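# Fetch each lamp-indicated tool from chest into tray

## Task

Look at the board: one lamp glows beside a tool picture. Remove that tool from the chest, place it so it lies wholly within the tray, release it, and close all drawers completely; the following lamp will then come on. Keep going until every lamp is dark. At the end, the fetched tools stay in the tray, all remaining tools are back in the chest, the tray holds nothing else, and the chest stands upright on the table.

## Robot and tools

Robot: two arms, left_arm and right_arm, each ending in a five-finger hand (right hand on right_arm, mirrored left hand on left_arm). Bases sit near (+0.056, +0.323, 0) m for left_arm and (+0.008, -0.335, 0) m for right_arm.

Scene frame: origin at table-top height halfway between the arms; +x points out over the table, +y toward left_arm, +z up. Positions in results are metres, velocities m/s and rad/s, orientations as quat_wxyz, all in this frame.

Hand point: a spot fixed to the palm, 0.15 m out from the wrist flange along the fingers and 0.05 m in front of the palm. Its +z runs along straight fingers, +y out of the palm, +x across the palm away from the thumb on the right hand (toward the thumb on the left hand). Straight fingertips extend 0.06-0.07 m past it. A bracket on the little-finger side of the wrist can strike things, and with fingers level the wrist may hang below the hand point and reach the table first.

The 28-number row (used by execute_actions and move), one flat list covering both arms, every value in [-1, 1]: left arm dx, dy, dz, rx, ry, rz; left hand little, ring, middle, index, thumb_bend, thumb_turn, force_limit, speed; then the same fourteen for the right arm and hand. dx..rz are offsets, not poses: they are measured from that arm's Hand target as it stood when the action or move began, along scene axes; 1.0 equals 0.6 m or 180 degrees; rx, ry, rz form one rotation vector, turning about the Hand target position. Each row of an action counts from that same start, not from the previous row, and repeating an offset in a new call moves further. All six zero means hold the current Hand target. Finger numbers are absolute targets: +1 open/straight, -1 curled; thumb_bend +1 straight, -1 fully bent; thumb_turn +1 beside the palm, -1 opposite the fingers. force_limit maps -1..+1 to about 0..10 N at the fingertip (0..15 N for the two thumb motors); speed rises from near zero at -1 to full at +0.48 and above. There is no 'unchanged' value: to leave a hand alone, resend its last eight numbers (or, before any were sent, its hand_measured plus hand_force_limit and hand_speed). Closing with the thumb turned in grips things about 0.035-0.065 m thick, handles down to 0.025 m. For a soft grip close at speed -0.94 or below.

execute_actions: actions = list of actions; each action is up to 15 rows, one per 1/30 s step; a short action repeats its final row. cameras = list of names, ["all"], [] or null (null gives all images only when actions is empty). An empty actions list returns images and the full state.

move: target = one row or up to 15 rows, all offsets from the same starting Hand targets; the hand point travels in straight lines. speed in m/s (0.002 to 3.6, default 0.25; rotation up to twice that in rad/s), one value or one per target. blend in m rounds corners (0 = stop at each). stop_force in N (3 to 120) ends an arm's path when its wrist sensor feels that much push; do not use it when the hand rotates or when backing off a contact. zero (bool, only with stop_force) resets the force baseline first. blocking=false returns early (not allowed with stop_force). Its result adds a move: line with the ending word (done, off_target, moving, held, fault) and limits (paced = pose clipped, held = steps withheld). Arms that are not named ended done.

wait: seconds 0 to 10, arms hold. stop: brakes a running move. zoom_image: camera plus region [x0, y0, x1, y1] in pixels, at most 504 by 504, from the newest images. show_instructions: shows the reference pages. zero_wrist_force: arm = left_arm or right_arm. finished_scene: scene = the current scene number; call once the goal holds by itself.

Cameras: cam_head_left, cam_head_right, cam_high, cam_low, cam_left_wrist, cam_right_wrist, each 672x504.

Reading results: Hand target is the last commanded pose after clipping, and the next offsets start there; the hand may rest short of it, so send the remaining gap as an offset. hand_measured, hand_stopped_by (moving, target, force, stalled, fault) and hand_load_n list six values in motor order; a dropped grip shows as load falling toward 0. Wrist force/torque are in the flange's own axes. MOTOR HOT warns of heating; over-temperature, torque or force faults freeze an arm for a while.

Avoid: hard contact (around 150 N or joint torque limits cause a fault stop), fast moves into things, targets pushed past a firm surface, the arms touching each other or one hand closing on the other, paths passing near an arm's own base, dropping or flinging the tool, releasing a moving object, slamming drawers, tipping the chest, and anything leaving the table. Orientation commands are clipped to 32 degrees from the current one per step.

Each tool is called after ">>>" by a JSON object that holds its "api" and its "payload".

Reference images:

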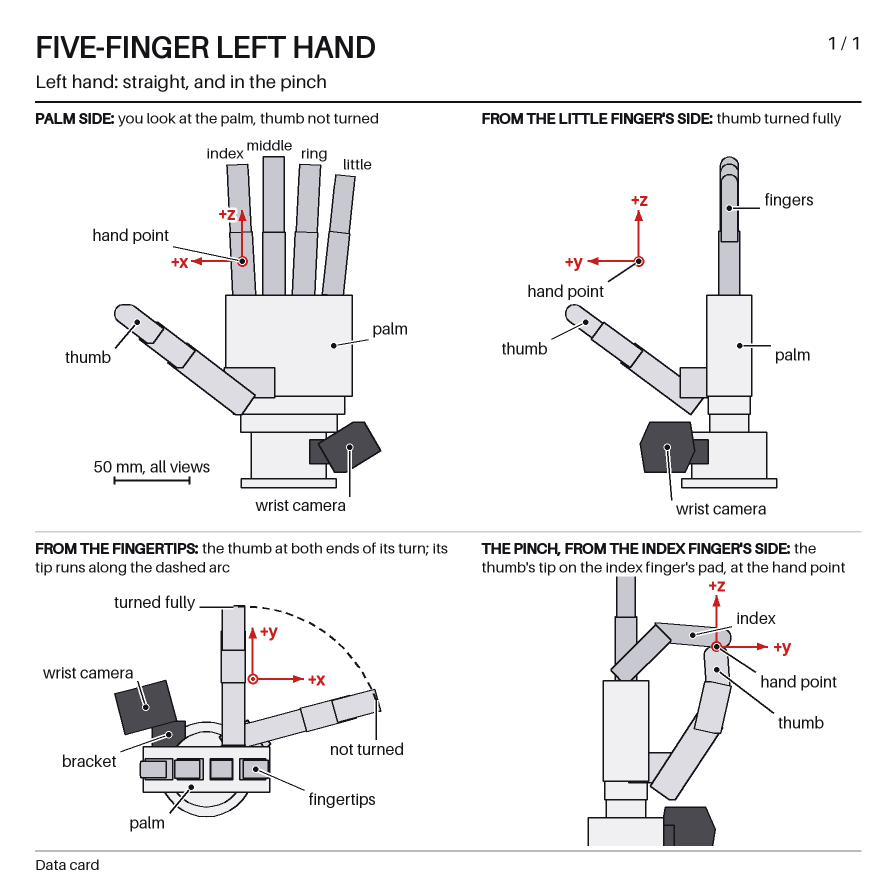

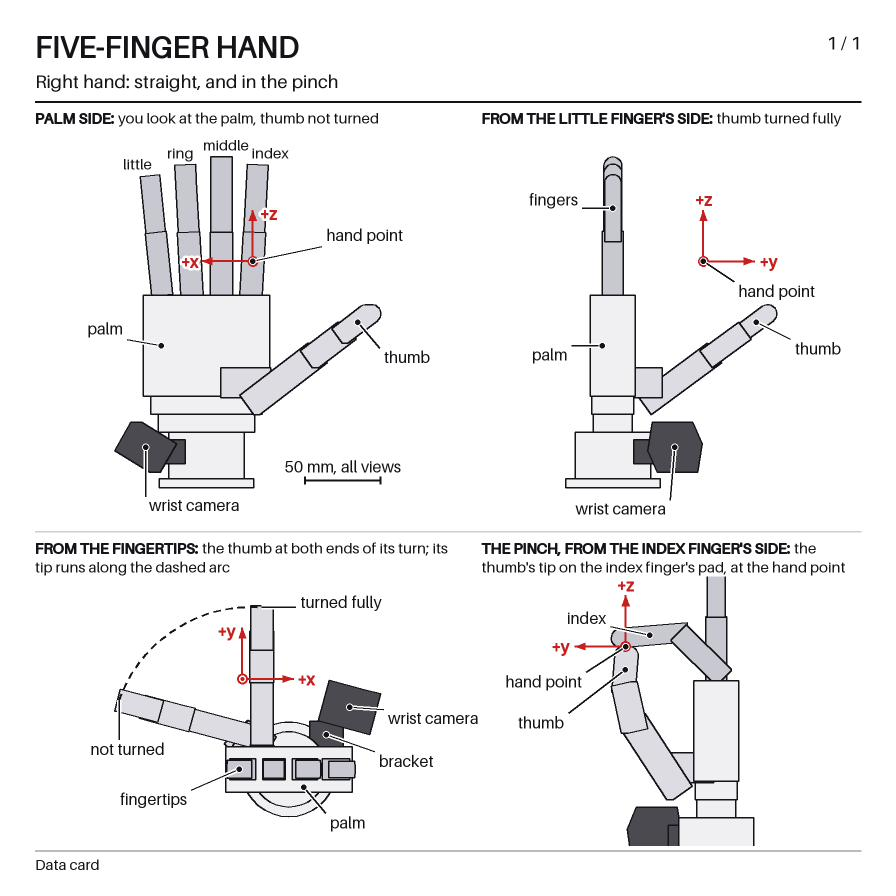

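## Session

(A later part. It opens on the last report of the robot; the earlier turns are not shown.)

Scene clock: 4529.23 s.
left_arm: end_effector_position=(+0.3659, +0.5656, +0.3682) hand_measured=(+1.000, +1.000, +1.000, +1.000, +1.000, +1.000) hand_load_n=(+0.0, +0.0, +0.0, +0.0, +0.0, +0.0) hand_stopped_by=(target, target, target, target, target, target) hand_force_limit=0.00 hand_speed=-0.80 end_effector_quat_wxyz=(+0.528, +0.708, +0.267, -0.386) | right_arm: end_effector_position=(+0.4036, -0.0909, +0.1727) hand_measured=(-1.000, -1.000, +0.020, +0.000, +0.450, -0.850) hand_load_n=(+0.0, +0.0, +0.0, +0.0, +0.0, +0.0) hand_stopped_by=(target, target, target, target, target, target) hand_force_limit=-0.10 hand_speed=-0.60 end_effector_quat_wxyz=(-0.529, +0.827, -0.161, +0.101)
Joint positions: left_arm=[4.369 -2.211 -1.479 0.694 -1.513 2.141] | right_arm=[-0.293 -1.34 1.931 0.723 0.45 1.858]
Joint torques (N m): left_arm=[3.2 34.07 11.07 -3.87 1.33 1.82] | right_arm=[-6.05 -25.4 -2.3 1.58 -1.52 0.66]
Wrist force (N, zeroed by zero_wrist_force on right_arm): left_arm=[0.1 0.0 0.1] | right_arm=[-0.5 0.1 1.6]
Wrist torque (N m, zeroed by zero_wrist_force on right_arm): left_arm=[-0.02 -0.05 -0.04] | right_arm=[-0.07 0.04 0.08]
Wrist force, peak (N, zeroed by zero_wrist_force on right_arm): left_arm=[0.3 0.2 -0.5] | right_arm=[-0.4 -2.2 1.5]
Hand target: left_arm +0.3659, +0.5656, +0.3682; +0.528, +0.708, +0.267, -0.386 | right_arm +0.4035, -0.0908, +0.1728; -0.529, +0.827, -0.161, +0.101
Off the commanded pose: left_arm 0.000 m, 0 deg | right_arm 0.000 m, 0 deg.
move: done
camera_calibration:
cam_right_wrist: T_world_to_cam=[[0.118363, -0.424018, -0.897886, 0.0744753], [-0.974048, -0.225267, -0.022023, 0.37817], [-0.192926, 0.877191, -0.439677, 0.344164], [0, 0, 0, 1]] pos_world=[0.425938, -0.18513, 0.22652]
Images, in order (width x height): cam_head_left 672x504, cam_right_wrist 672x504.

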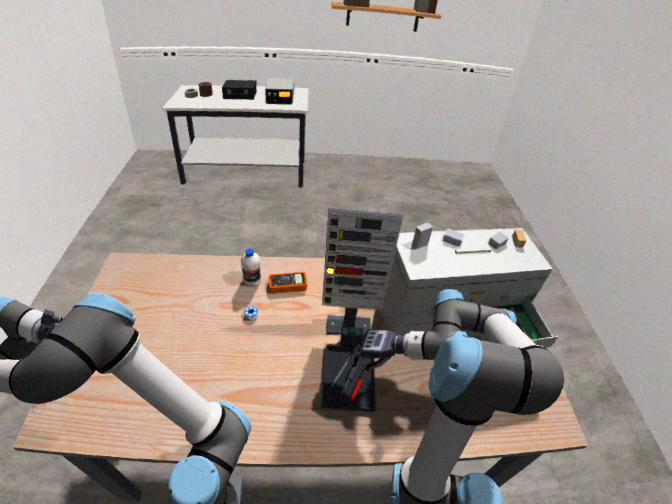

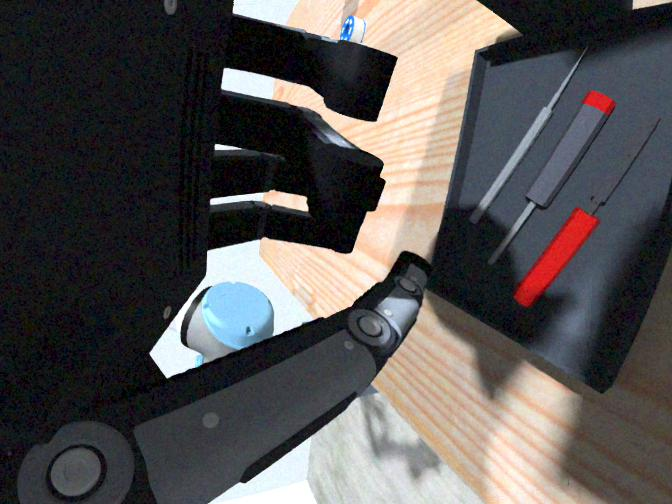

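>>> {"api": "move", "payload": {"target": [[0,0,0,0,0,0,1,1,1,1,1,1,0,-0.8, 0.0775,-0.0153,0.212,0,0,-0.3778,-1,-1,0.02,0.0,0.45,-0.85,-0.1,-0.6],[0,0,0,0,0,0,1,1,1,1,1,1,0,-0.8, 0.0442,-0.432,0.2953,0,0,-0.7111,-1,-1,0.02,0.0,0.45,-0.85,-0.1,-0.6],[0,0,0,0,0,0,1,1,1,1,1,1,0,-0.8, 0.0308,-0.8528,0.2937,0,0,-0.7111,-1,-1,0.02,0.0,0.45,-0.85,-0.1,-0.6]], "speed": 0.28, "blend": 0.04}}

>>> {"api": "move", "payload": {"target": [0,0,0,0,0,0,1,1,1,1,1,1,0,-0.8, -0.0617,-0.1042,-0.05,0.1527,-0.4782,-0.1073,-1,-1,-1,-1,0.4,1,0.0,0], "speed": 0.3}}

>>> {"api": "move", "payload": {"target": [0,0,0,0,0,0,1,1,1,1,1,1,0,-0.8, 0,0,-0.2167,0,0,0,-1,-1,-1,-1,0.4,1,0.0,0], "speed": 0.15, "stop_force": 10, "cameras": ["cam_right_wrist","cam_head_right"]}}

Scene clock: 4556.60 s.
left_arm: end_effector_position=(+0.3659, +0.5656, +0.3682) hand_measured=(+1.000, +1.000, +1.000, +1.000, +1.000, +1.000) hand_load_n=(+0.0, +0.0, +0.0, +0.0, +0.0, +0.0) hand_stopped_by=(target, target, target, target, target, target) hand_force_limit=0.00 hand_speed=-0.80 end_effector_quat_wxyz=(+0.528, +0.708, +0.267, -0.386) | right_arm: end_effector_position=(+0.4220, -0.6025, +0.3491) hand_measured=(-1.000, -1.000, +0.020, +0.000, +0.450, -0.850) hand_load_n=(+0.0, +0.0, +0.0, +0.0, +0.0, +0.0) hand_stopped_by=(target, target, target, target, target, target) hand_force_limit=-0.10 hand_speed=-0.60 end_effector_quat_wxyz=(+0.141, -0.218, +0.814, -0.520)
Joint positions: left_arm=[4.369 -2.211 -1.479 0.694 -1.513 2.141] | right_arm=[-0.848 -1.745 1.699 0.489 1.78 3.243]
Joint torques (N m): left_arm=[4.38 35.06 11.74 -3.75 1.21 1.7] | right_arm=[-7.72 -12.28 -7.66 2.65 -1.13 -0.13]
Wrist force (N, zeroed by zero_wrist_force on right_arm): left_arm=[0.1 0.1 -0.2] | right_arm=[-0.5 -0.2 1.4]
Wrist torque (N m, zeroed by zero_wrist_force on right_arm): left_arm=[0.01 -0.06 -0.04] | right_arm=[-0.10 0.07 -0.06]
Wrist force, peak (N, zeroed by zero_wrist_force on right_arm): left_arm=[0.6 0.1 -0.2] | right_arm=[0.6 -1.1 3.1]
Hand target: left_arm +0.3659, +0.5656, +0.3682; +0.528, +0.708, +0.267, -0.386 | right_arm +0.4220, -0.6025, +0.3490; +0.141, -0.218, +0.814, -0.520
Off the commanded pose: left_arm 0.000 m, 0 deg | right_arm 0.000 m, 0 deg.
move: done

Scene clock: 4559.80 s.
left_arm: end_effector_position=(+0.3659, +0.5656, +0.3682) hand_measured=(+1.000, +1.000, +1.000, +1.000, +1.000, +1.000) hand_load_n=(+0.0, +0.0, +0.0, +0.0, +0.0, +0.0) hand_stopped_by=(target, target, target, target, target, target) hand_force_limit=0.00 hand_speed=-0.80 end_effector_quat_wxyz=(+0.528, +0.708, +0.267, -0.386) | right_arm: end_effector_position=(+0.3850, -0.6650, +0.3189) hand_measured=(-1.000, -1.000, -1.000, -1.000, +0.400, +1.000) hand_load_n=(+0.0, -0.5, +0.0, +0.0, +0.0, +0.0) hand_stopped_by=(target, target, target, target, target, target) hand_force_limit=0.00 hand_speed=0.00 end_effector_quat_wxyz=(+0.613, +0.351, +0.613, -0.353)
Joint positions: left_arm=[4.369 -2.211 -1.479 0.694 -1.513 2.141] | right_arm=[-1.234 -1.918 2.379 -0.462 1.413 4.711]
Joint torques (N m): left_arm=[3.26 36.5 11.39 -3.79 1.39 1.71] | right_arm=[-7.24 -10.99 -28.47 -0.2 -1.33 1.94]
Wrist force (N, zeroed by zero_wrist_force on right_arm): left_arm=[0.4 -0.1 -0.1] | right_arm=[-1.2 -0.2 1.3]
Wrist torque (N m, zeroed by zero_wrist_force on right_arm): left_arm=[-0.03 -0.09 -0.02] | right_arm=[-0.16 0.12 0.03]
Wrist force, peak (N, zeroed by zero_wrist_force on right_arm): left_arm=[0.3 0.3 -0.3] | right_arm=[-1.3 -0.6 2.1]
Hand target: left_arm +0.3659, +0.5656, +0.3682; +0.528, +0.708, +0.267, -0.386 | right_arm +0.3850, -0.6650, +0.3190; +0.613, +0.351, +0.613, -0.353
Off the commanded pose: left_arm 0.000 m, 0 deg | right_arm 0.000 m, 0 deg.
move: done

Scene clock: 4561.70 s.
left_arm: end_effector_position=(+0.3659, +0.5656, +0.3682) hand_measured=(+1.000, +1.000, +1.000, +1.000, +1.000, +1.000) hand_load_n=(+0.0, +0.0, +0.5, +0.0, +0.0, +0.0) hand_stopped_by=(target, target, target, target, target, target) hand_force_limit=0.00 hand_speed=-0.80 end_effector_quat_wxyz=(+0.528, +0.708, +0.267, -0.386) | right_arm: end_effector_position=(+0.3850, -0.6650, +0.1890) hand_measured=(-1.000, -1.000, -1.000, -1.000, +0.400, +1.000) hand_load_n=(+0.5, +0.0, +0.0, +0.5, +0.0, +0.0) hand_stopped_by=(target, target, target, target, target, target) hand_force_limit=0.00 hand_speed=0.00 end_effector_quat_wxyz=(+0.613, +0.351, +0.613, -0.353)
Joint positions: left_arm=[4.369 -2.211 -1.479 0.694 -1.513 2.141] | right_arm=[-1.234 -1.584 2.583 -1 1.413 4.711]
Joint torques (N m): left_arm=[4.06 35.39 12 -3.79 1.09 1.54] | right_arm=[7.47 -4.68 -21.88 -4.35 1.04 1.91]
Wrist force (N, zeroed by zero_wrist_force on right_arm): left_arm=[0.3 0.1 -0.2] | right_arm=[-1.3 0.3 1.1]
Wrist torque (N m, zeroed by zero_wrist_force on right_arm): left_arm=[0.00 -0.08 -0.03] | right_arm=[-0.02 0.12 0.01]
Wrist force, peak (N, zeroed by zero_wrist_force on right_arm): left_arm=[0.5 -0.2 -0.3] | right_arm=[-2.6 -0.4 1.4]
Hand target: left_arm +0.3659, +0.5656, +0.3682; +0.528, +0.708, +0.267, -0.386 | right_arm +0.3850, -0.6650, +0.1890; +0.613, +0.351, +0.613, -0.353
Off the commanded pose: left_arm 0.000 m, 0 deg | right_arm 0.000 m, 0 deg.
move: done
camera_calibration:
cam_right_wrist: T_world_to_cam=[[0.860093, 0.431826, -0.2716, 0.0130037], [-0.0293769, 0.573448, 0.818715, 0.239745], [0.509291, -0.696193, 0.505904, -0.644026], [0, 0, 0, 1]] pos_world=[0.323855, -0.591463, 0.133065]
Images, in order (width x height): cam_head_right 672x504, cam_right_wrist 672x504.

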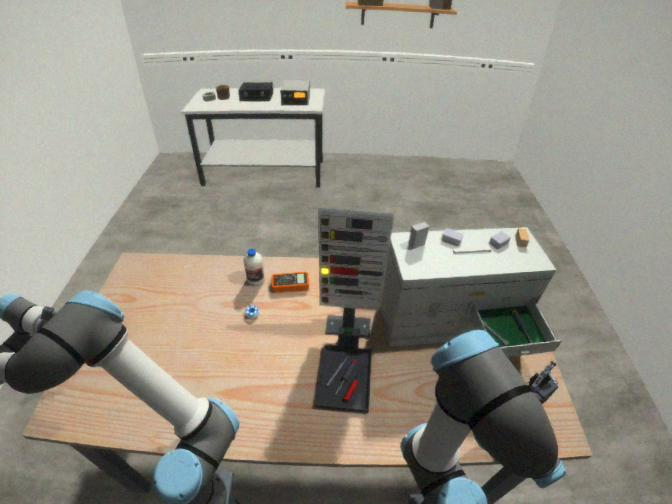

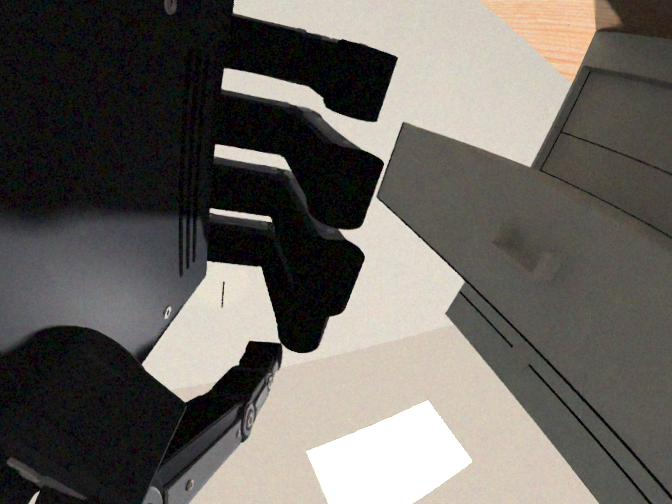

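>>> {"api": "move", "payload": {"target": [0,0,0,0,0,0,1,1,1,1,1,1,0,-0.8, 0.46,0.0506,0,0,0,0,-1,-1,-1,-1,0.4,1,0.0,0], "speed": 0.05, "stop_force": 12, "cameras": ["cam_right_wrist","cam_head_left"]}}

>>> {"api": "zoom_image", "payload": {"camera": "cam_head_left", "region": [310, 200, 410, 320]}}

Scene clock: 4573.13 s.
left_arm: end_effector_position=(+0.3659, +0.5656, +0.3682) hand_measured=(+1.000, +1.000, +1.000, +1.000, +1.000, +1.000) hand_load_n=(+0.0, +0.0, +0.0, +0.0, +0.0, +0.0) hand_stopped_by=(target, target, target, target, target, target) hand_force_limit=0.00 hand_speed=-0.80 end_effector_quat_wxyz=(+0.528, +0.708, +0.267, -0.386) | right_arm: end_effector_position=(+0.6452, -0.6364, +0.1890) hand_measured=(-1.000, -1.000, -1.000, -1.000, +0.400, +1.000) hand_load_n=(+0.0, +0.0, +0.0, +0.0, +0.0, +0.5) hand_stopped_by=(target, target, target, target, target, target) hand_force_limit=0.00 hand_speed=0.00 end_effector_quat_wxyz=(+0.613, +0.351, +0.613, -0.353)
Joint positions: left_arm=[4.369 -2.211 -1.479 0.694 -1.513 2.141] | right_arm=[-0.567 -1.116 1.935 -0.821 2.081 4.71]
Joint torques (N m): left_arm=[3.64 35.75 11.95 -3.8 1.22 1.91] | right_arm=[8.94 -25.79 -26.27 1.1 0.14 -1.78]
Wrist force (N, zeroed by zero_wrist_force on right_arm): left_arm=[0.3 0.1 -0.2] | right_arm=[-0.8 -6.9 -2.5]
Wrist torque (N m, zeroed by zero_wrist_force on right_arm): left_arm=[0.01 -0.07 -0.03] | right_arm=[-0.20 -0.09 0.33]
Wrist force, peak (N, zeroed by zero_wrist_force on right_arm): left_arm=[0.5 -0.2 -0.3] | right_arm=[3.0 -26.1 -20.7]
Hand target: left_arm +0.3659, +0.5656, +0.3682; +0.528, +0.708, +0.267, -0.386 | right_arm +0.6452, -0.6364, +0.1890; +0.613, +0.351, +0.613, -0.353 (not the last commanded pose)
Off the commanded pose: left_arm 0.000 m, 0 deg | right_arm 0.016 m, 0 deg.
move: contact (right_arm)
camera_calibration:
cam_right_wrist: T_world_to_cam=[[0.860071, 0.431842, -0.271643, -0.223159], [-0.0293833, 0.573499, 0.818679, 0.230968], [0.509327, -0.696141, 0.505939, -0.75656], [0, 0, 0, 1]] pos_world=[0.584055, -0.562763, 0.133065]
Images, in order (width x height): cam_head_left 672x504, cam_right_wrist 672x504.

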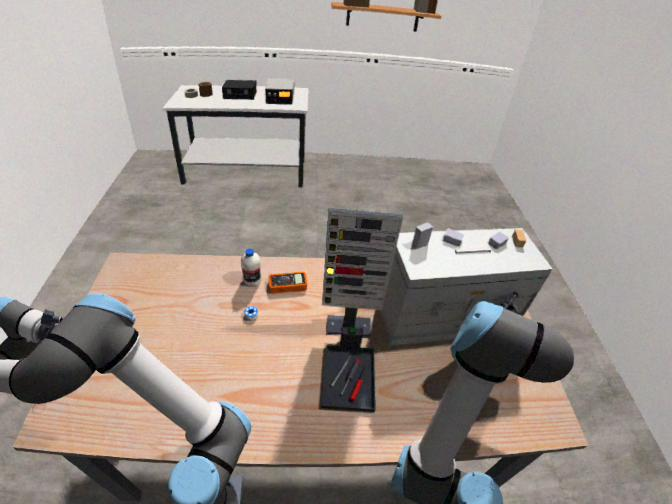

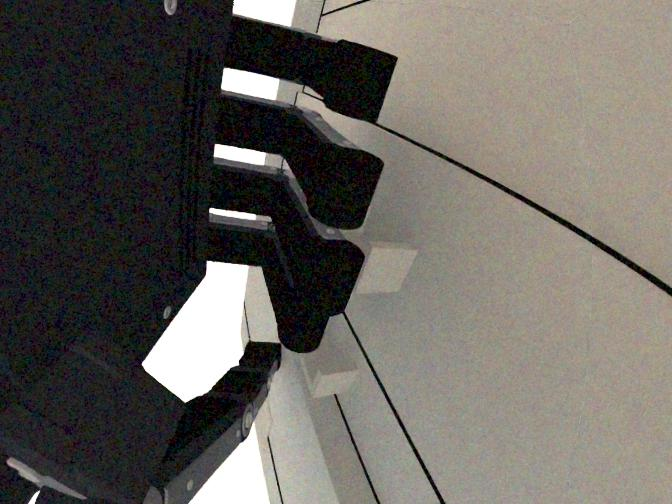

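Scaled by 4.200.

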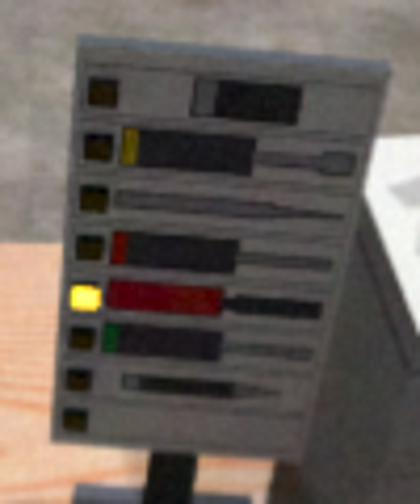

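>>> {"api": "move", "payload": {"target": [0,0,0,0,0,0,1,1,1,1,1,1,0,-0.8, -0.14,-0.0154,0,0,0,0,-1,-1,-1,-1,0.4,1,0.0,0], "speed": 0.1, "cameras": ["cam_right_wrist","cam_head_left"]}}

>>> {"api": "zoom_image", "payload": {"camera": "cam_head_left", "region": [310, 200, 410, 320]}}

>>> {"api": "zoom_image", "payload": {"camera": "cam_head_left", "region": [310, 340, 390, 420]}}

Scene clock: 4581.87 s.
left_arm: end_effector_position=(+0.3659, +0.5656, +0.3682) hand_measured=(+1.000, +1.000, +1.000, +1.000, +1.000, +1.000) hand_load_n=(+0.0, +0.0, +0.0, +0.0, +0.0, +0.0) hand_stopped_by=(target, target, target, target, target, target) hand_force_limit=0.00 hand_speed=-0.80 end_effector_quat_wxyz=(+0.528, +0.708, +0.267, -0.386) | right_arm: end_effector_position=(+0.5612, -0.6456, +0.1890) hand_measured=(-1.000, -1.000, -1.000, -1.000, +0.400, +1.000) hand_load_n=(+0.0, +0.0, +0.0, +0.0, +0.0, -0.5) hand_stopped_by=(target, target, target, target, target, target) hand_force_limit=0.00 hand_speed=0.00 end_effector_quat_wxyz=(+0.613, +0.351, +0.613, -0.353)
Joint positions: left_arm=[4.369 -2.211 -1.479 0.694 -1.513 2.141] | right_arm=[-0.699 -1.257 2.165 -0.91 1.948 4.71]
Joint torques (N m): left_arm=[3.33 36.61 11.18 -3.81 1.25 1.74] | right_arm=[2.45 -25.77 -16.22 1.38 0.75 -0.21]
Wrist force (N, zeroed by zero_wrist_force on right_arm): left_arm=[0.1 -0.1 -0.1] | right_arm=[-1.0 0.1 1.2]
Wrist torque (N m, zeroed by zero_wrist_force on right_arm): left_arm=[-0.03 -0.06 -0.03] | right_arm=[-0.07 0.08 0.05]
Wrist force, peak (N, zeroed by zero_wrist_force on right_arm): left_arm=[0.4 0.4 -0.3] | right_arm=[-1.0 -7.1 -2.4]
Hand target: left_arm +0.3659, +0.5656, +0.3682; +0.528, +0.708, +0.267, -0.386 | right_arm +0.5612, -0.6456, +0.1890; +0.613, +0.351, +0.613, -0.353
Off the commanded pose: left_arm 0.000 m, 0 deg | right_arm 0.000 m, 0 deg.
move: done
camera_calibration:
cam_right_wrist: T_world_to_cam=[[0.860149, 0.43178, -0.271495, -0.147006], [-0.0294698, 0.573481, 0.818689, 0.233726], [0.509191, -0.696193, 0.506004, -0.720202], [0, 0, 0, 1]] pos_world=[0.500055, -0.571963, 0.133165]
Images, in order (width x height): cam_head_left 672x504, cam_right_wrist 672x504.

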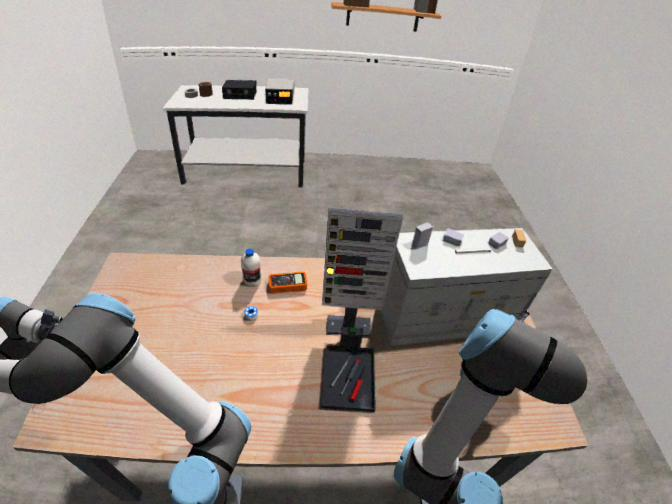

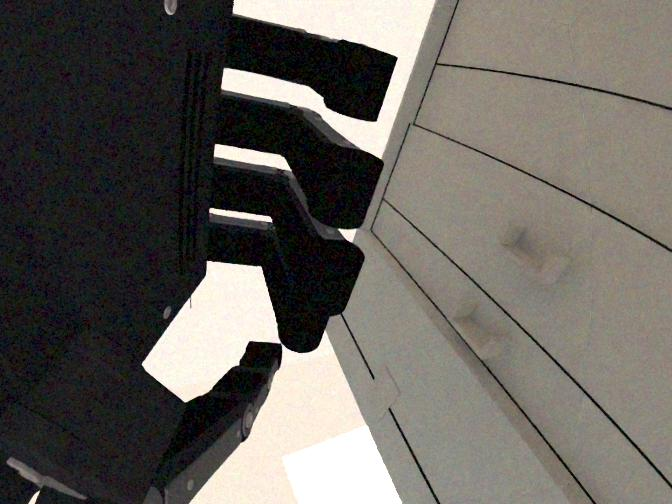

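Scaled by 4.200.

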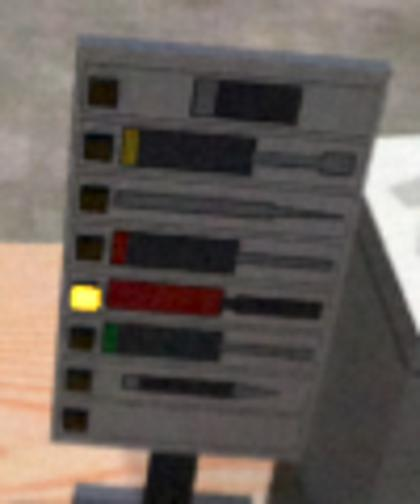

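Scaled by 6.300.

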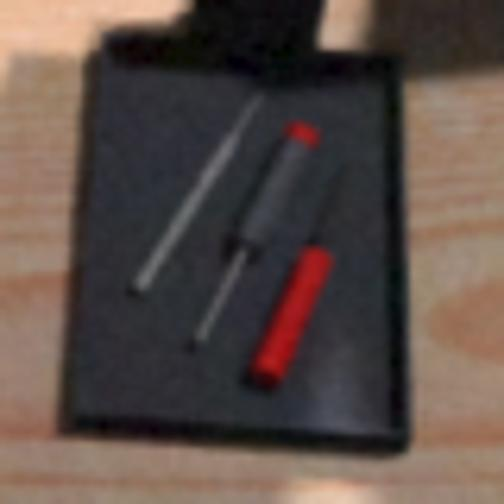

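>>> {"api": "zoom_image", "payload": {"camera": "cam_right_wrist", "region": [340, 0, 672, 332]}}

>>> {"api": "zoom_image", "payload": {"camera": "cam_head_left", "region": [380, 230, 560, 360]}}

Scaled by 1.518 from the camera's 672x504 image, which has a finer 960x720 frame.

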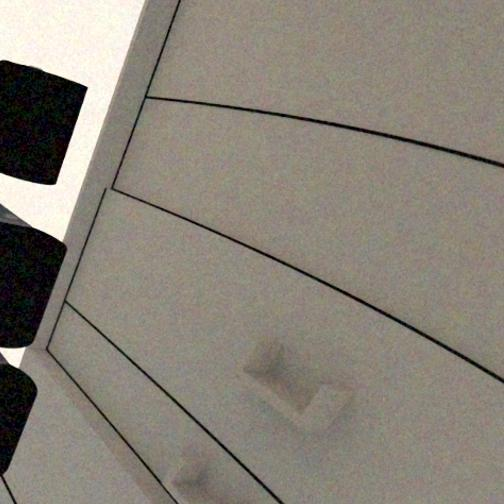

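Scaled by 2.800.

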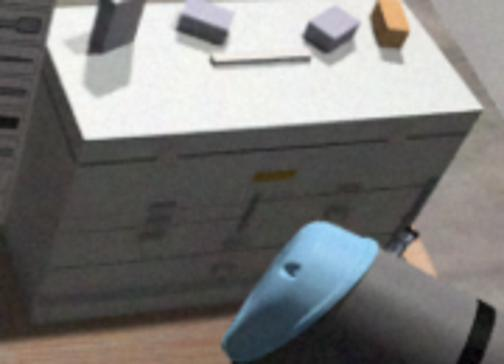

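>>> {"api": "execute_actions", "payload": {"actions": [], "cameras": ["cam_low","cam_head_right","cam_head_left"]}}

Scene clock: 4617.63 s.
left_arm: end_effector_position=(+0.3659, +0.5656, +0.3682) hand_measured=(+1.000, +1.000, +1.000, +1.000, +1.000, +1.000) hand_load_n=(+0.0, +0.0, +0.0, +0.0, +0.0, +0.0) hand_stopped_by=(target, target, target, target, target, target) hand_force_limit=0.00 hand_speed=-0.80 end_effector_quat_wxyz=(+0.528, +0.708, +0.267, -0.386) | right_arm: end_effector_position=(+0.5612, -0.6456, +0.1890) hand_measured=(-1.000, -1.000, -1.000, -1.000, +0.400, +1.000) hand_load_n=(+0.0, +0.0, +0.0, +0.0, +0.0, +0.0) hand_stopped_by=(target, target, target, target, target, target) hand_force_limit=0.00 hand_speed=0.00 end_effector_quat_wxyz=(+0.613, +0.351, +0.613, -0.353)
Joint positions: left_arm=[4.369 -2.211 -1.479 0.694 -1.513 2.141] | right_arm=[-0.7 -1.257 2.165 -0.909 1.948 4.71]
Joint velocities: within noise
Joint torques (N m): left_arm=[2.71 34.87 12.08 -3.74 1.15 1.79] | right_arm=[-3.66 -31.88 -2.93 1.16 -0.63 -1.93]
Wrist force (N, zeroed by zero_wrist_force on right_arm): left_arm=[0.1 -0.1 -0.1] | right_arm=[-0.9 -0.1 1.2]
Wrist torque (N m, zeroed by zero_wrist_force on right_arm): left_arm=[-0.03 -0.05 -0.03] | right_arm=[-0.09 0.05 0.05]
Wrist force, peak (N, zeroed by zero_wrist_force on right_arm): left_arm=[0.6 -0.3 -0.3] | right_arm=[-1.2 0.1 1.4]
Hand target: left_arm +0.3659, +0.5656, +0.3682; +0.528, +0.708, +0.267, -0.386 | right_arm +0.5612, -0.6456, +0.1890; +0.613, +0.351, +0.613, -0.353
Off the commanded pose: left_arm 0.000 m, 0 deg | right_arm 0.000 m, 0 deg.
Images, in order (width x height): cam_head_left 672x504, cam_head_right 672x504, cam_low 672x504.

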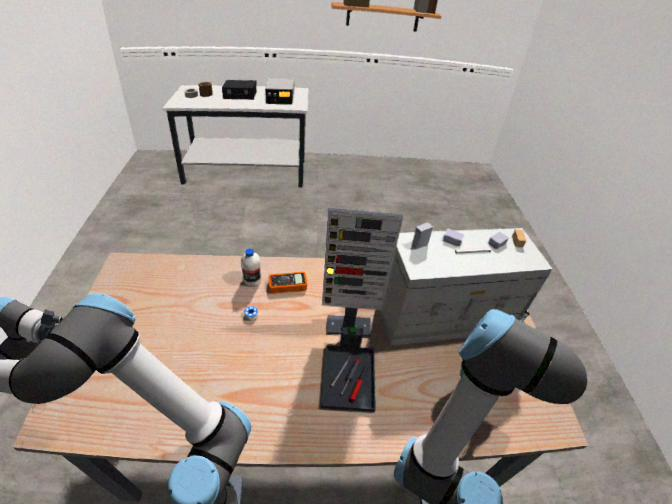

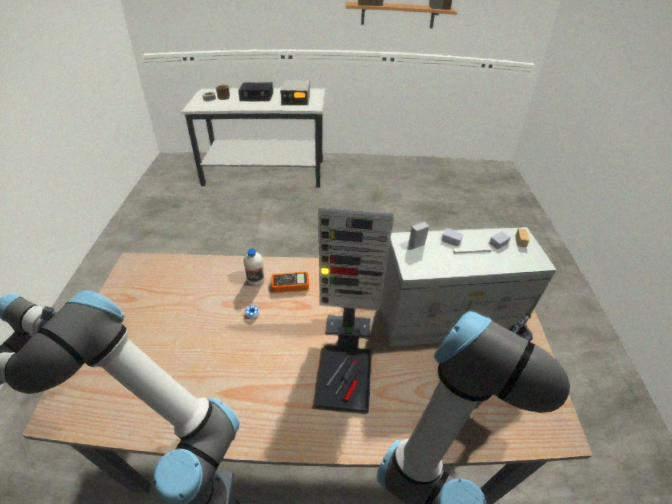

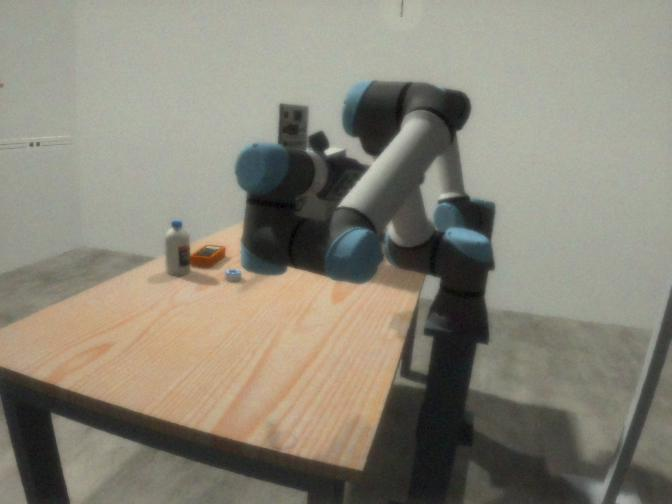

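>>> {"api": "zoom_image", "payload": {"camera": "cam_head_right", "region": [300, 190, 420, 320]}}

>>> {"api": "zoom_image", "payload": {"camera": "cam_head_right", "region": [380, 260, 500, 350]}}

Scaled by 3.877.

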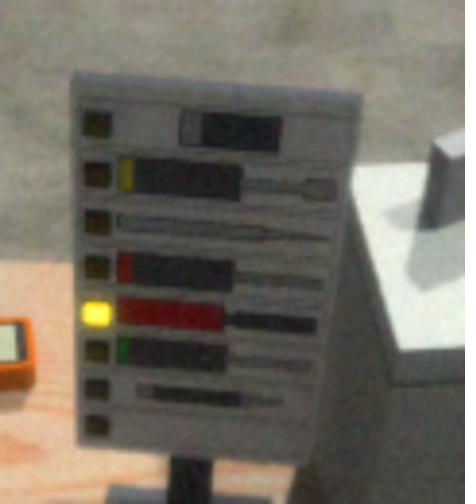

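Scaled by 4.200.

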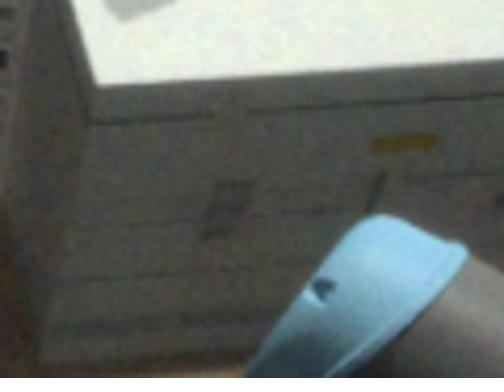

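>>> {"api": "move", "payload": {"target": [[0,0,0,0,0,0,1,1,1,1,1,1,0,-0.8, -0.17,0,0.1,0,0,0,-1,-1,-1,-1,0.4,1,0.0,0],[0,0,0,0,0,0,1,1,1,1,1,1,0,-0.8, -0.17,0.2,0.1,-0.1527,0.4782,0.1073,-1,-1,-1,-1,0.4,1,0.0,0]], "speed": [0.2,0.3], "cameras": ["cam_right_wrist"]}}

Scene clock: 4638.93 s.
left_arm: end_effector_position=(+0.3659, +0.5656, +0.3682) hand_measured=(+1.000, +1.000, +1.000, +1.000, +1.000, +1.000) hand_load_n=(+0.0, +0.0, +0.0, +0.0, +0.0, +0.0) hand_stopped_by=(target, target, target, target, target, target) hand_force_limit=0.00 hand_speed=-0.80 end_effector_quat_wxyz=(+0.528, +0.708, +0.267, -0.386) | right_arm: end_effector_position=(+0.4593, -0.5256, +0.2490) hand_measured=(-1.000, -1.000, -1.000, -1.000, +0.400, +1.000) hand_load_n=(+0.0, +0.0, +0.0, +0.0, +0.0, +0.0) hand_stopped_by=(target, target, target, target, target, target) hand_force_limit=0.00 hand_speed=0.00 end_effector_quat_wxyz=(+0.141, -0.218, +0.814, -0.519)
Joint positions: left_arm=[4.369 -2.211 -1.479 0.694 -1.513 2.141] | right_arm=[-0.555 -1.662 1.891 0.262 2.041 3.383]
Joint torques (N m): left_arm=[2.59 35.65 11.72 -3.84 1.38 1.75] | right_arm=[1.46 -19.58 -8.63 -1.65 0.28 -0.3]
Wrist force (N, zeroed by zero_wrist_force on right_arm): left_arm=[0.1 -0.1 -0.2] | right_arm=[-0.6 -0.3 1.5]
Wrist torque (N m, zeroed by zero_wrist_force on right_arm): left_arm=[-0.02 -0.05 -0.03] | right_arm=[-0.13 0.05 -0.10]
Wrist force, peak (N, zeroed by zero_wrist_force on right_arm): left_arm=[0.5 0.3 -0.3] | right_arm=[-1.6 -0.9 1.8]
Hand target: left_arm +0.3659, +0.5656, +0.3682; +0.528, +0.708, +0.267, -0.386 | right_arm +0.4592, -0.5256, +0.2490; +0.141, -0.218, +0.814, -0.520
Off the commanded pose: left_arm 0.000 m, 0 deg | right_arm 0.000 m, 0 deg.
move: done
camera_calibration:
cam_right_wrist: T_world_to_cam=[[-0.406575, 0.167965, -0.898045, 0.504236], [0.422119, 0.906283, -0.0216013, 0.289613], [0.810254, -0.387864, -0.439373, -0.355876], [0, 0, 0, 1]] pos_world=[0.371109, -0.485197, 0.30272]
Images, in order (width x height): cam_right_wrist 672x504.

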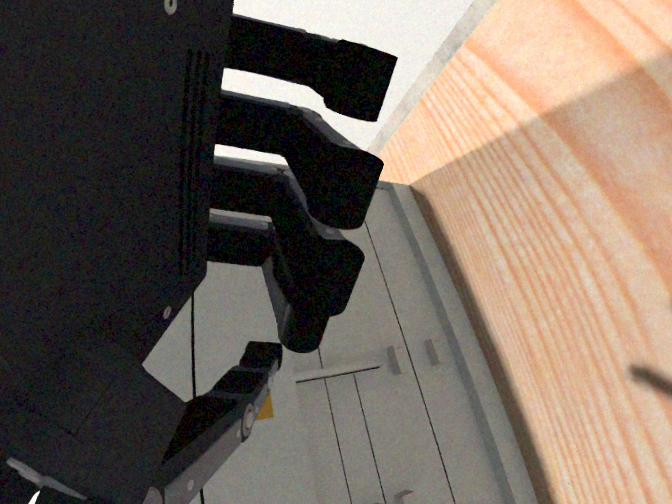

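>>> {"api": "zoom_image", "payload": {"camera": "cam_right_wrist", "region": [270, 200, 560, 504]}}

Scaled by 1.658 from the camera's 672x504 image, which has a finer 960x720 frame.

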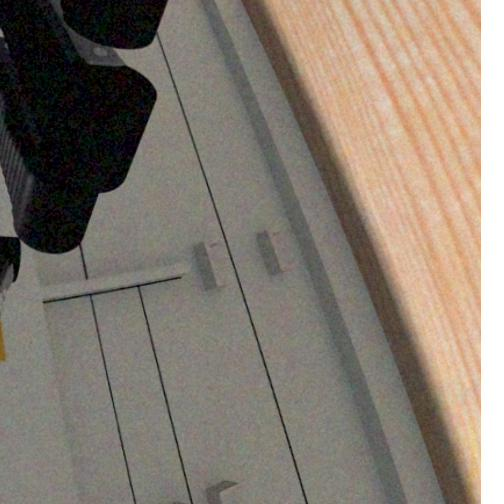

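>>> {"api": "move", "payload": {"target": [[0,0,0,0,0,0,1,1,1,1,1,1,0,-0.8, 0.12,-0.145,-0.1,0,0,0,-1,-1,-0.8,-1,0.4,-0.8,-0.2,-0.2],[0,0,0,0,0,0,1,1,1,1,1,1,0,-0.8, 0.16,-0.144,-0.215,0,0,0,-1,-1,-0.8,-1,0.4,-0.8,-0.2,-0.2]], "speed": [0.15,0.1], "stop_force": 10}}

>>> {"api": "move", "payload": {"target": [0,0,0,0,0,0,1,1,1,1,1,1,0,-0.8, 0.1325,0.0146,0,0,0,0,-1,-1,-0.8,-1,0.4,-0.8,-0.2,-0.2], "speed": 0.03, "stop_force": 15, "cameras": ["cam_right_wrist","cam_head_left"]}}

>>> {"api": "zoom_image", "payload": {"camera": "cam_head_left", "region": [310, 200, 410, 320]}}

Scene clock: 4693.50 s.
left_arm: end_effector_position=(+0.3659, +0.5656, +0.3682) hand_measured=(+1.000, +1.000, +1.000, +1.000, +1.000, +1.000) hand_load_n=(+0.0, +0.0, +0.0, +0.0, +0.0, +0.0) hand_stopped_by=(target, target, target, target, target, target) hand_force_limit=0.00 hand_speed=-0.80 end_effector_quat_wxyz=(+0.528, +0.708, +0.267, -0.386) | right_arm: end_effector_position=(+0.5552, -0.6120, +0.1200) hand_measured=(-1.000, -1.000, -0.800, -1.000, +0.400, -0.800) hand_load_n=(+0.0, +0.0, +0.0, +0.0, +1.0, +2.0) hand_stopped_by=(target, target, target, target, target, target) hand_force_limit=-0.20 hand_speed=-0.20 end_effector_quat_wxyz=(+0.141, -0.218, +0.814, -0.520)
Joint positions: left_arm=[4.369 -2.211 -1.479 0.694 -1.513 2.141] | right_arm=[-0.62 -1.276 1.813 -0.061 1.984 3.349]
Joint torques (N m): left_arm=[3.79 35.15 12.08 -3.97 1.39 1.62] | right_arm=[-6.96 -23.02 -27.6 -0.13 -1.05 -1.79]
Wrist force (N, zeroed by zero_wrist_force on right_arm): left_arm=[0.3 0.1 -0.1] | right_arm=[-0.6 -0.4 1.4]
Wrist torque (N m, zeroed by zero_wrist_force on right_arm): left_arm=[0.01 -0.07 -0.03] | right_arm=[-0.12 0.04 -0.06]
Wrist force, peak (N, zeroed by zero_wrist_force on right_arm): left_arm=[0.4 0.3 -0.4] | right_arm=[-0.7 -0.2 2.7]
Hand target: left_arm +0.3659, +0.5656, +0.3682; +0.528, +0.708, +0.267, -0.386 | right_arm +0.5552, -0.6120, +0.1200; +0.141, -0.218, +0.814, -0.520
Off the commanded pose: left_arm 0.000 m, 0 deg | right_arm 0.000 m, 0 deg.
move: done

Scene clock: 4696.33 s.
left_arm: end_effector_position=(+0.3659, +0.5656, +0.3682) hand_measured=(+1.000, +1.000, +1.000, +1.000, +1.000, +1.000) hand_load_n=(+0.0, +0.0, +0.0, +0.0, +0.0, +0.0) hand_stopped_by=(target, target, target, target, target, target) hand_force_limit=0.00 hand_speed=-0.80 end_effector_quat_wxyz=(+0.528, +0.708, +0.267, -0.386) | right_arm: end_effector_position=(+0.6145, -0.6055, +0.1199) hand_measured=(-1.000, -1.000, -0.800, -1.000, +0.400, -0.800) hand_load_n=(+0.0, +0.0, -0.5, -0.5, +0.5, +2.5) hand_stopped_by=(target, target, target, target, target, target) hand_force_limit=-0.20 hand_speed=-0.20 end_effector_quat_wxyz=(+0.141, -0.218, +0.814, -0.520)
Joint positions: left_arm=[4.369 -2.211 -1.479 0.694 -1.513 2.141] | right_arm=[-0.538 -1.15 1.636 0.01 2.056 3.392]
Joint torques (N m): left_arm=[4.24 35.93 12.45 -3.65 1.04 1.6] | right_arm=[2 -27.03 -31.07 0.15 -1.29 -1.89]
Wrist force (N, zeroed by zero_wrist_force on right_arm): left_arm=[0.2 0.0 -0.1] | right_arm=[12.2 0.0 -5.5]
Wrist torque (N m, zeroed by zero_wrist_force on right_arm): left_arm=[-0.01 -0.07 -0.03] | right_arm=[0.20 -0.13 0.64]
Wrist force, peak (N, zeroed by zero_wrist_force on right_arm): left_arm=[0.3 -0.1 -0.4] | right_arm=[29.0 0.8 -18.4]
Hand target: left_arm +0.3659, +0.5656, +0.3682; +0.528, +0.708, +0.267, -0.386 | right_arm +0.6145, -0.6055, +0.1199; +0.141, -0.218, +0.814, -0.520 (not the last commanded pose)
Off the commanded pose: left_arm 0.000 m, 0 deg | right_arm 0.020 m, 0 deg.
move: contact (right_arm)
camera_calibration:
cam_right_wrist: T_world_to_cam=[[-0.40685, 0.167899, -0.897933, 0.46502], [0.422184, 0.906247, -0.0218357, 0.293579], [0.810083, -0.387977, -0.439591, -0.569275], [0, 0, 0, 1]] pos_world=[0.526409, -0.564997, 0.17372]
Images, in order (width x height): cam_head_left 672x504, cam_right_wrist 672x504.

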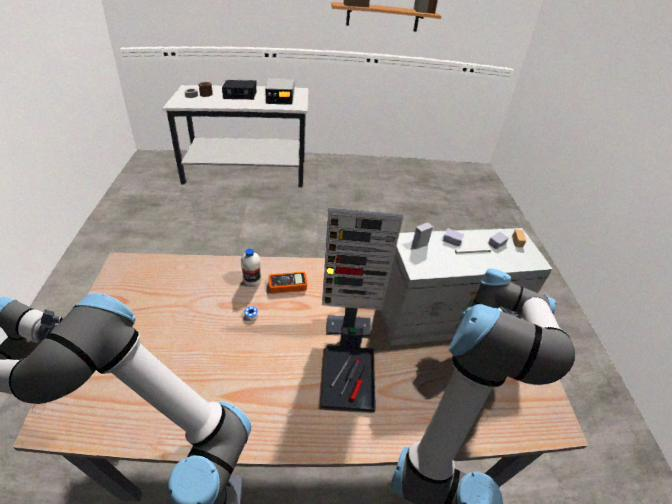

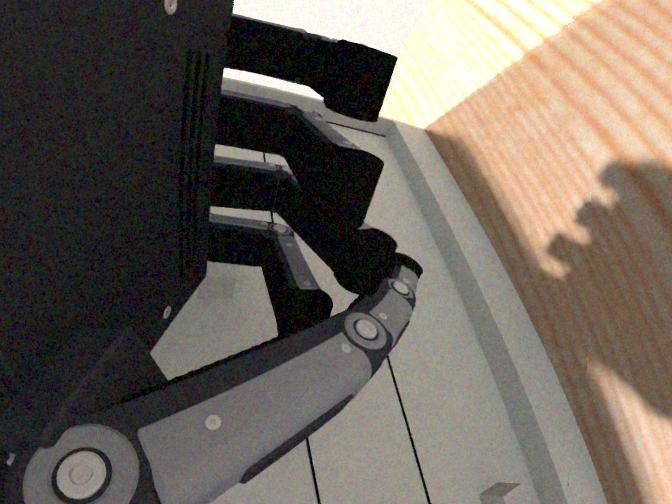

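Scaled by 4.200.

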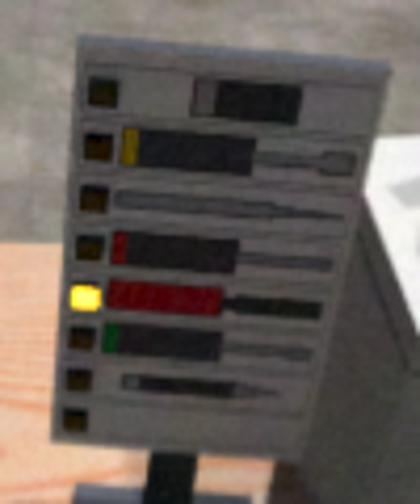

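>>> {"api": "move", "payload": {"target": [[0,0,0,0,0,0,1,1,1,1,1,1,0,-0.8, -0.06,-0.0066,0,0,0,0,-1,-1,-0.8,-1,0.4,-0.8,-0.2,-0.2],[0,0,0,0,0,0,1,1,1,1,1,1,0,-0.8, -0.05,-0.0055,0.075,0,0,0,-1,-1,-0.8,-1,0.4,-0.8,-0.2,-0.2],[0,0,0,0,0,0,1,1,1,1,1,1,0,-0.8, 0.04,0.0044,0.075,0,0,0,-1,-1,-0.8,-1,0.4,-0.8,-0.2,-0.2]], "speed": [0.1,0.1,0.03], "stop_force": 15, "cameras": ["cam_right_wrist","cam_head_left"]}}

>>> {"api": "zoom_image", "payload": {"camera": "cam_head_left", "region": [310, 200, 410, 320]}}

Scene clock: 4706.87 s.
left_arm: end_effector_position=(+0.3659, +0.5656, +0.3682) hand_measured=(+1.000, +1.000, +1.000, +1.000, +1.000, +1.000) hand_load_n=(+0.0, +0.0, +0.0, +0.0, +0.0, +0.0) hand_stopped_by=(target, target, target, target, target, target) hand_force_limit=0.00 hand_speed=-0.80 end_effector_quat_wxyz=(+0.528, +0.708, +0.267, -0.386) | right_arm: end_effector_position=(+0.6115, -0.6058, +0.1649) hand_measured=(-1.000, -1.000, -0.800, -1.000, +0.400, -0.800) hand_load_n=(+0.0, +0.0, -0.5, +0.0, +0.5, +2.5) hand_stopped_by=(target, target, target, target, target, target) hand_force_limit=-0.20 hand_speed=-0.20 end_effector_quat_wxyz=(+0.141, -0.218, +0.814, -0.520)
Joint positions: left_arm=[4.369 -2.211 -1.479 0.694 -1.513 2.141] | right_arm=[-0.542 -1.201 1.583 0.112 2.053 3.39]
Joint torques (N m): left_arm=[2.97 35.99 11.97 -3.79 1.25 1.92] | right_arm=[16.39 -27.27 -35.26 -0.94 -2.97 -2.33]
Wrist force (N, zeroed by zero_wrist_force on right_arm): left_arm=[0.3 0.1 -0.1] | right_arm=[24.8 3.6 -4.0]
Wrist torque (N m, zeroed by zero_wrist_force on right_arm): left_arm=[0.00 -0.08 -0.03] | right_arm=[0.27 -0.58 1.80]
Wrist force, peak (N, zeroed by zero_wrist_force on right_arm): left_arm=[0.6 0.1 -0.2] | right_arm=[50.5 2.7 -32.7]
Hand target: left_arm +0.3659, +0.5656, +0.3682; +0.528, +0.708, +0.267, -0.386 | right_arm +0.6115, -0.6058, +0.1649; +0.141, -0.218, +0.814, -0.520 (not the last commanded pose)
Off the commanded pose: left_arm 0.000 m, 0 deg | right_arm 0.027 m, 0 deg.
move: contact (right_arm); path passed 2 of 3 targets
camera_calibration:
cam_right_wrist: T_world_to_cam=[[-0.406957, 0.167961, -0.897872, 0.504262], [0.422402, 0.906143, -0.0219433, 0.29604], [0.809915, -0.388193, -0.439709, -0.54727], [0, 0, 0, 1]] pos_world=[0.523408, -0.565398, 0.21862]
Images, in order (width x height): cam_head_left 672x504, cam_right_wrist 672x504.

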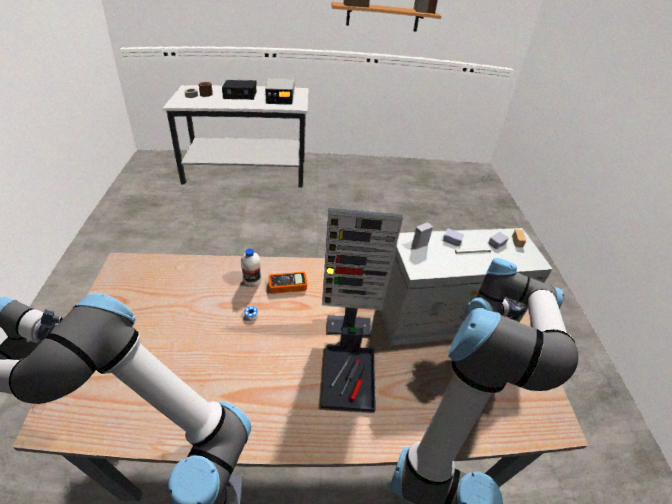

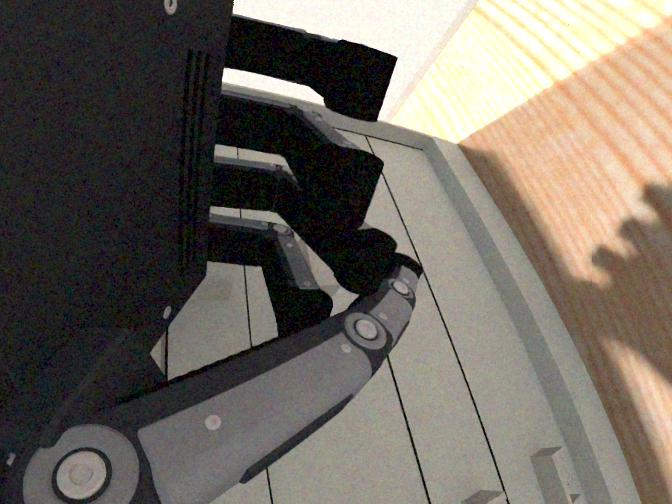

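Scaled by 4.200.

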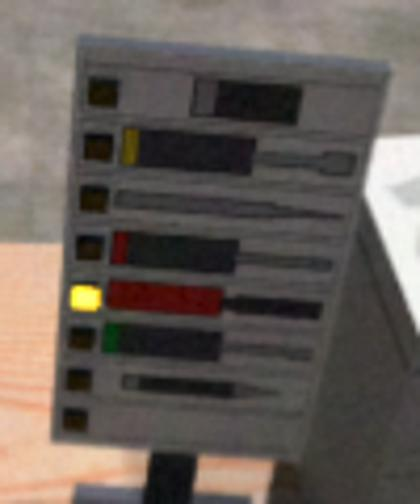

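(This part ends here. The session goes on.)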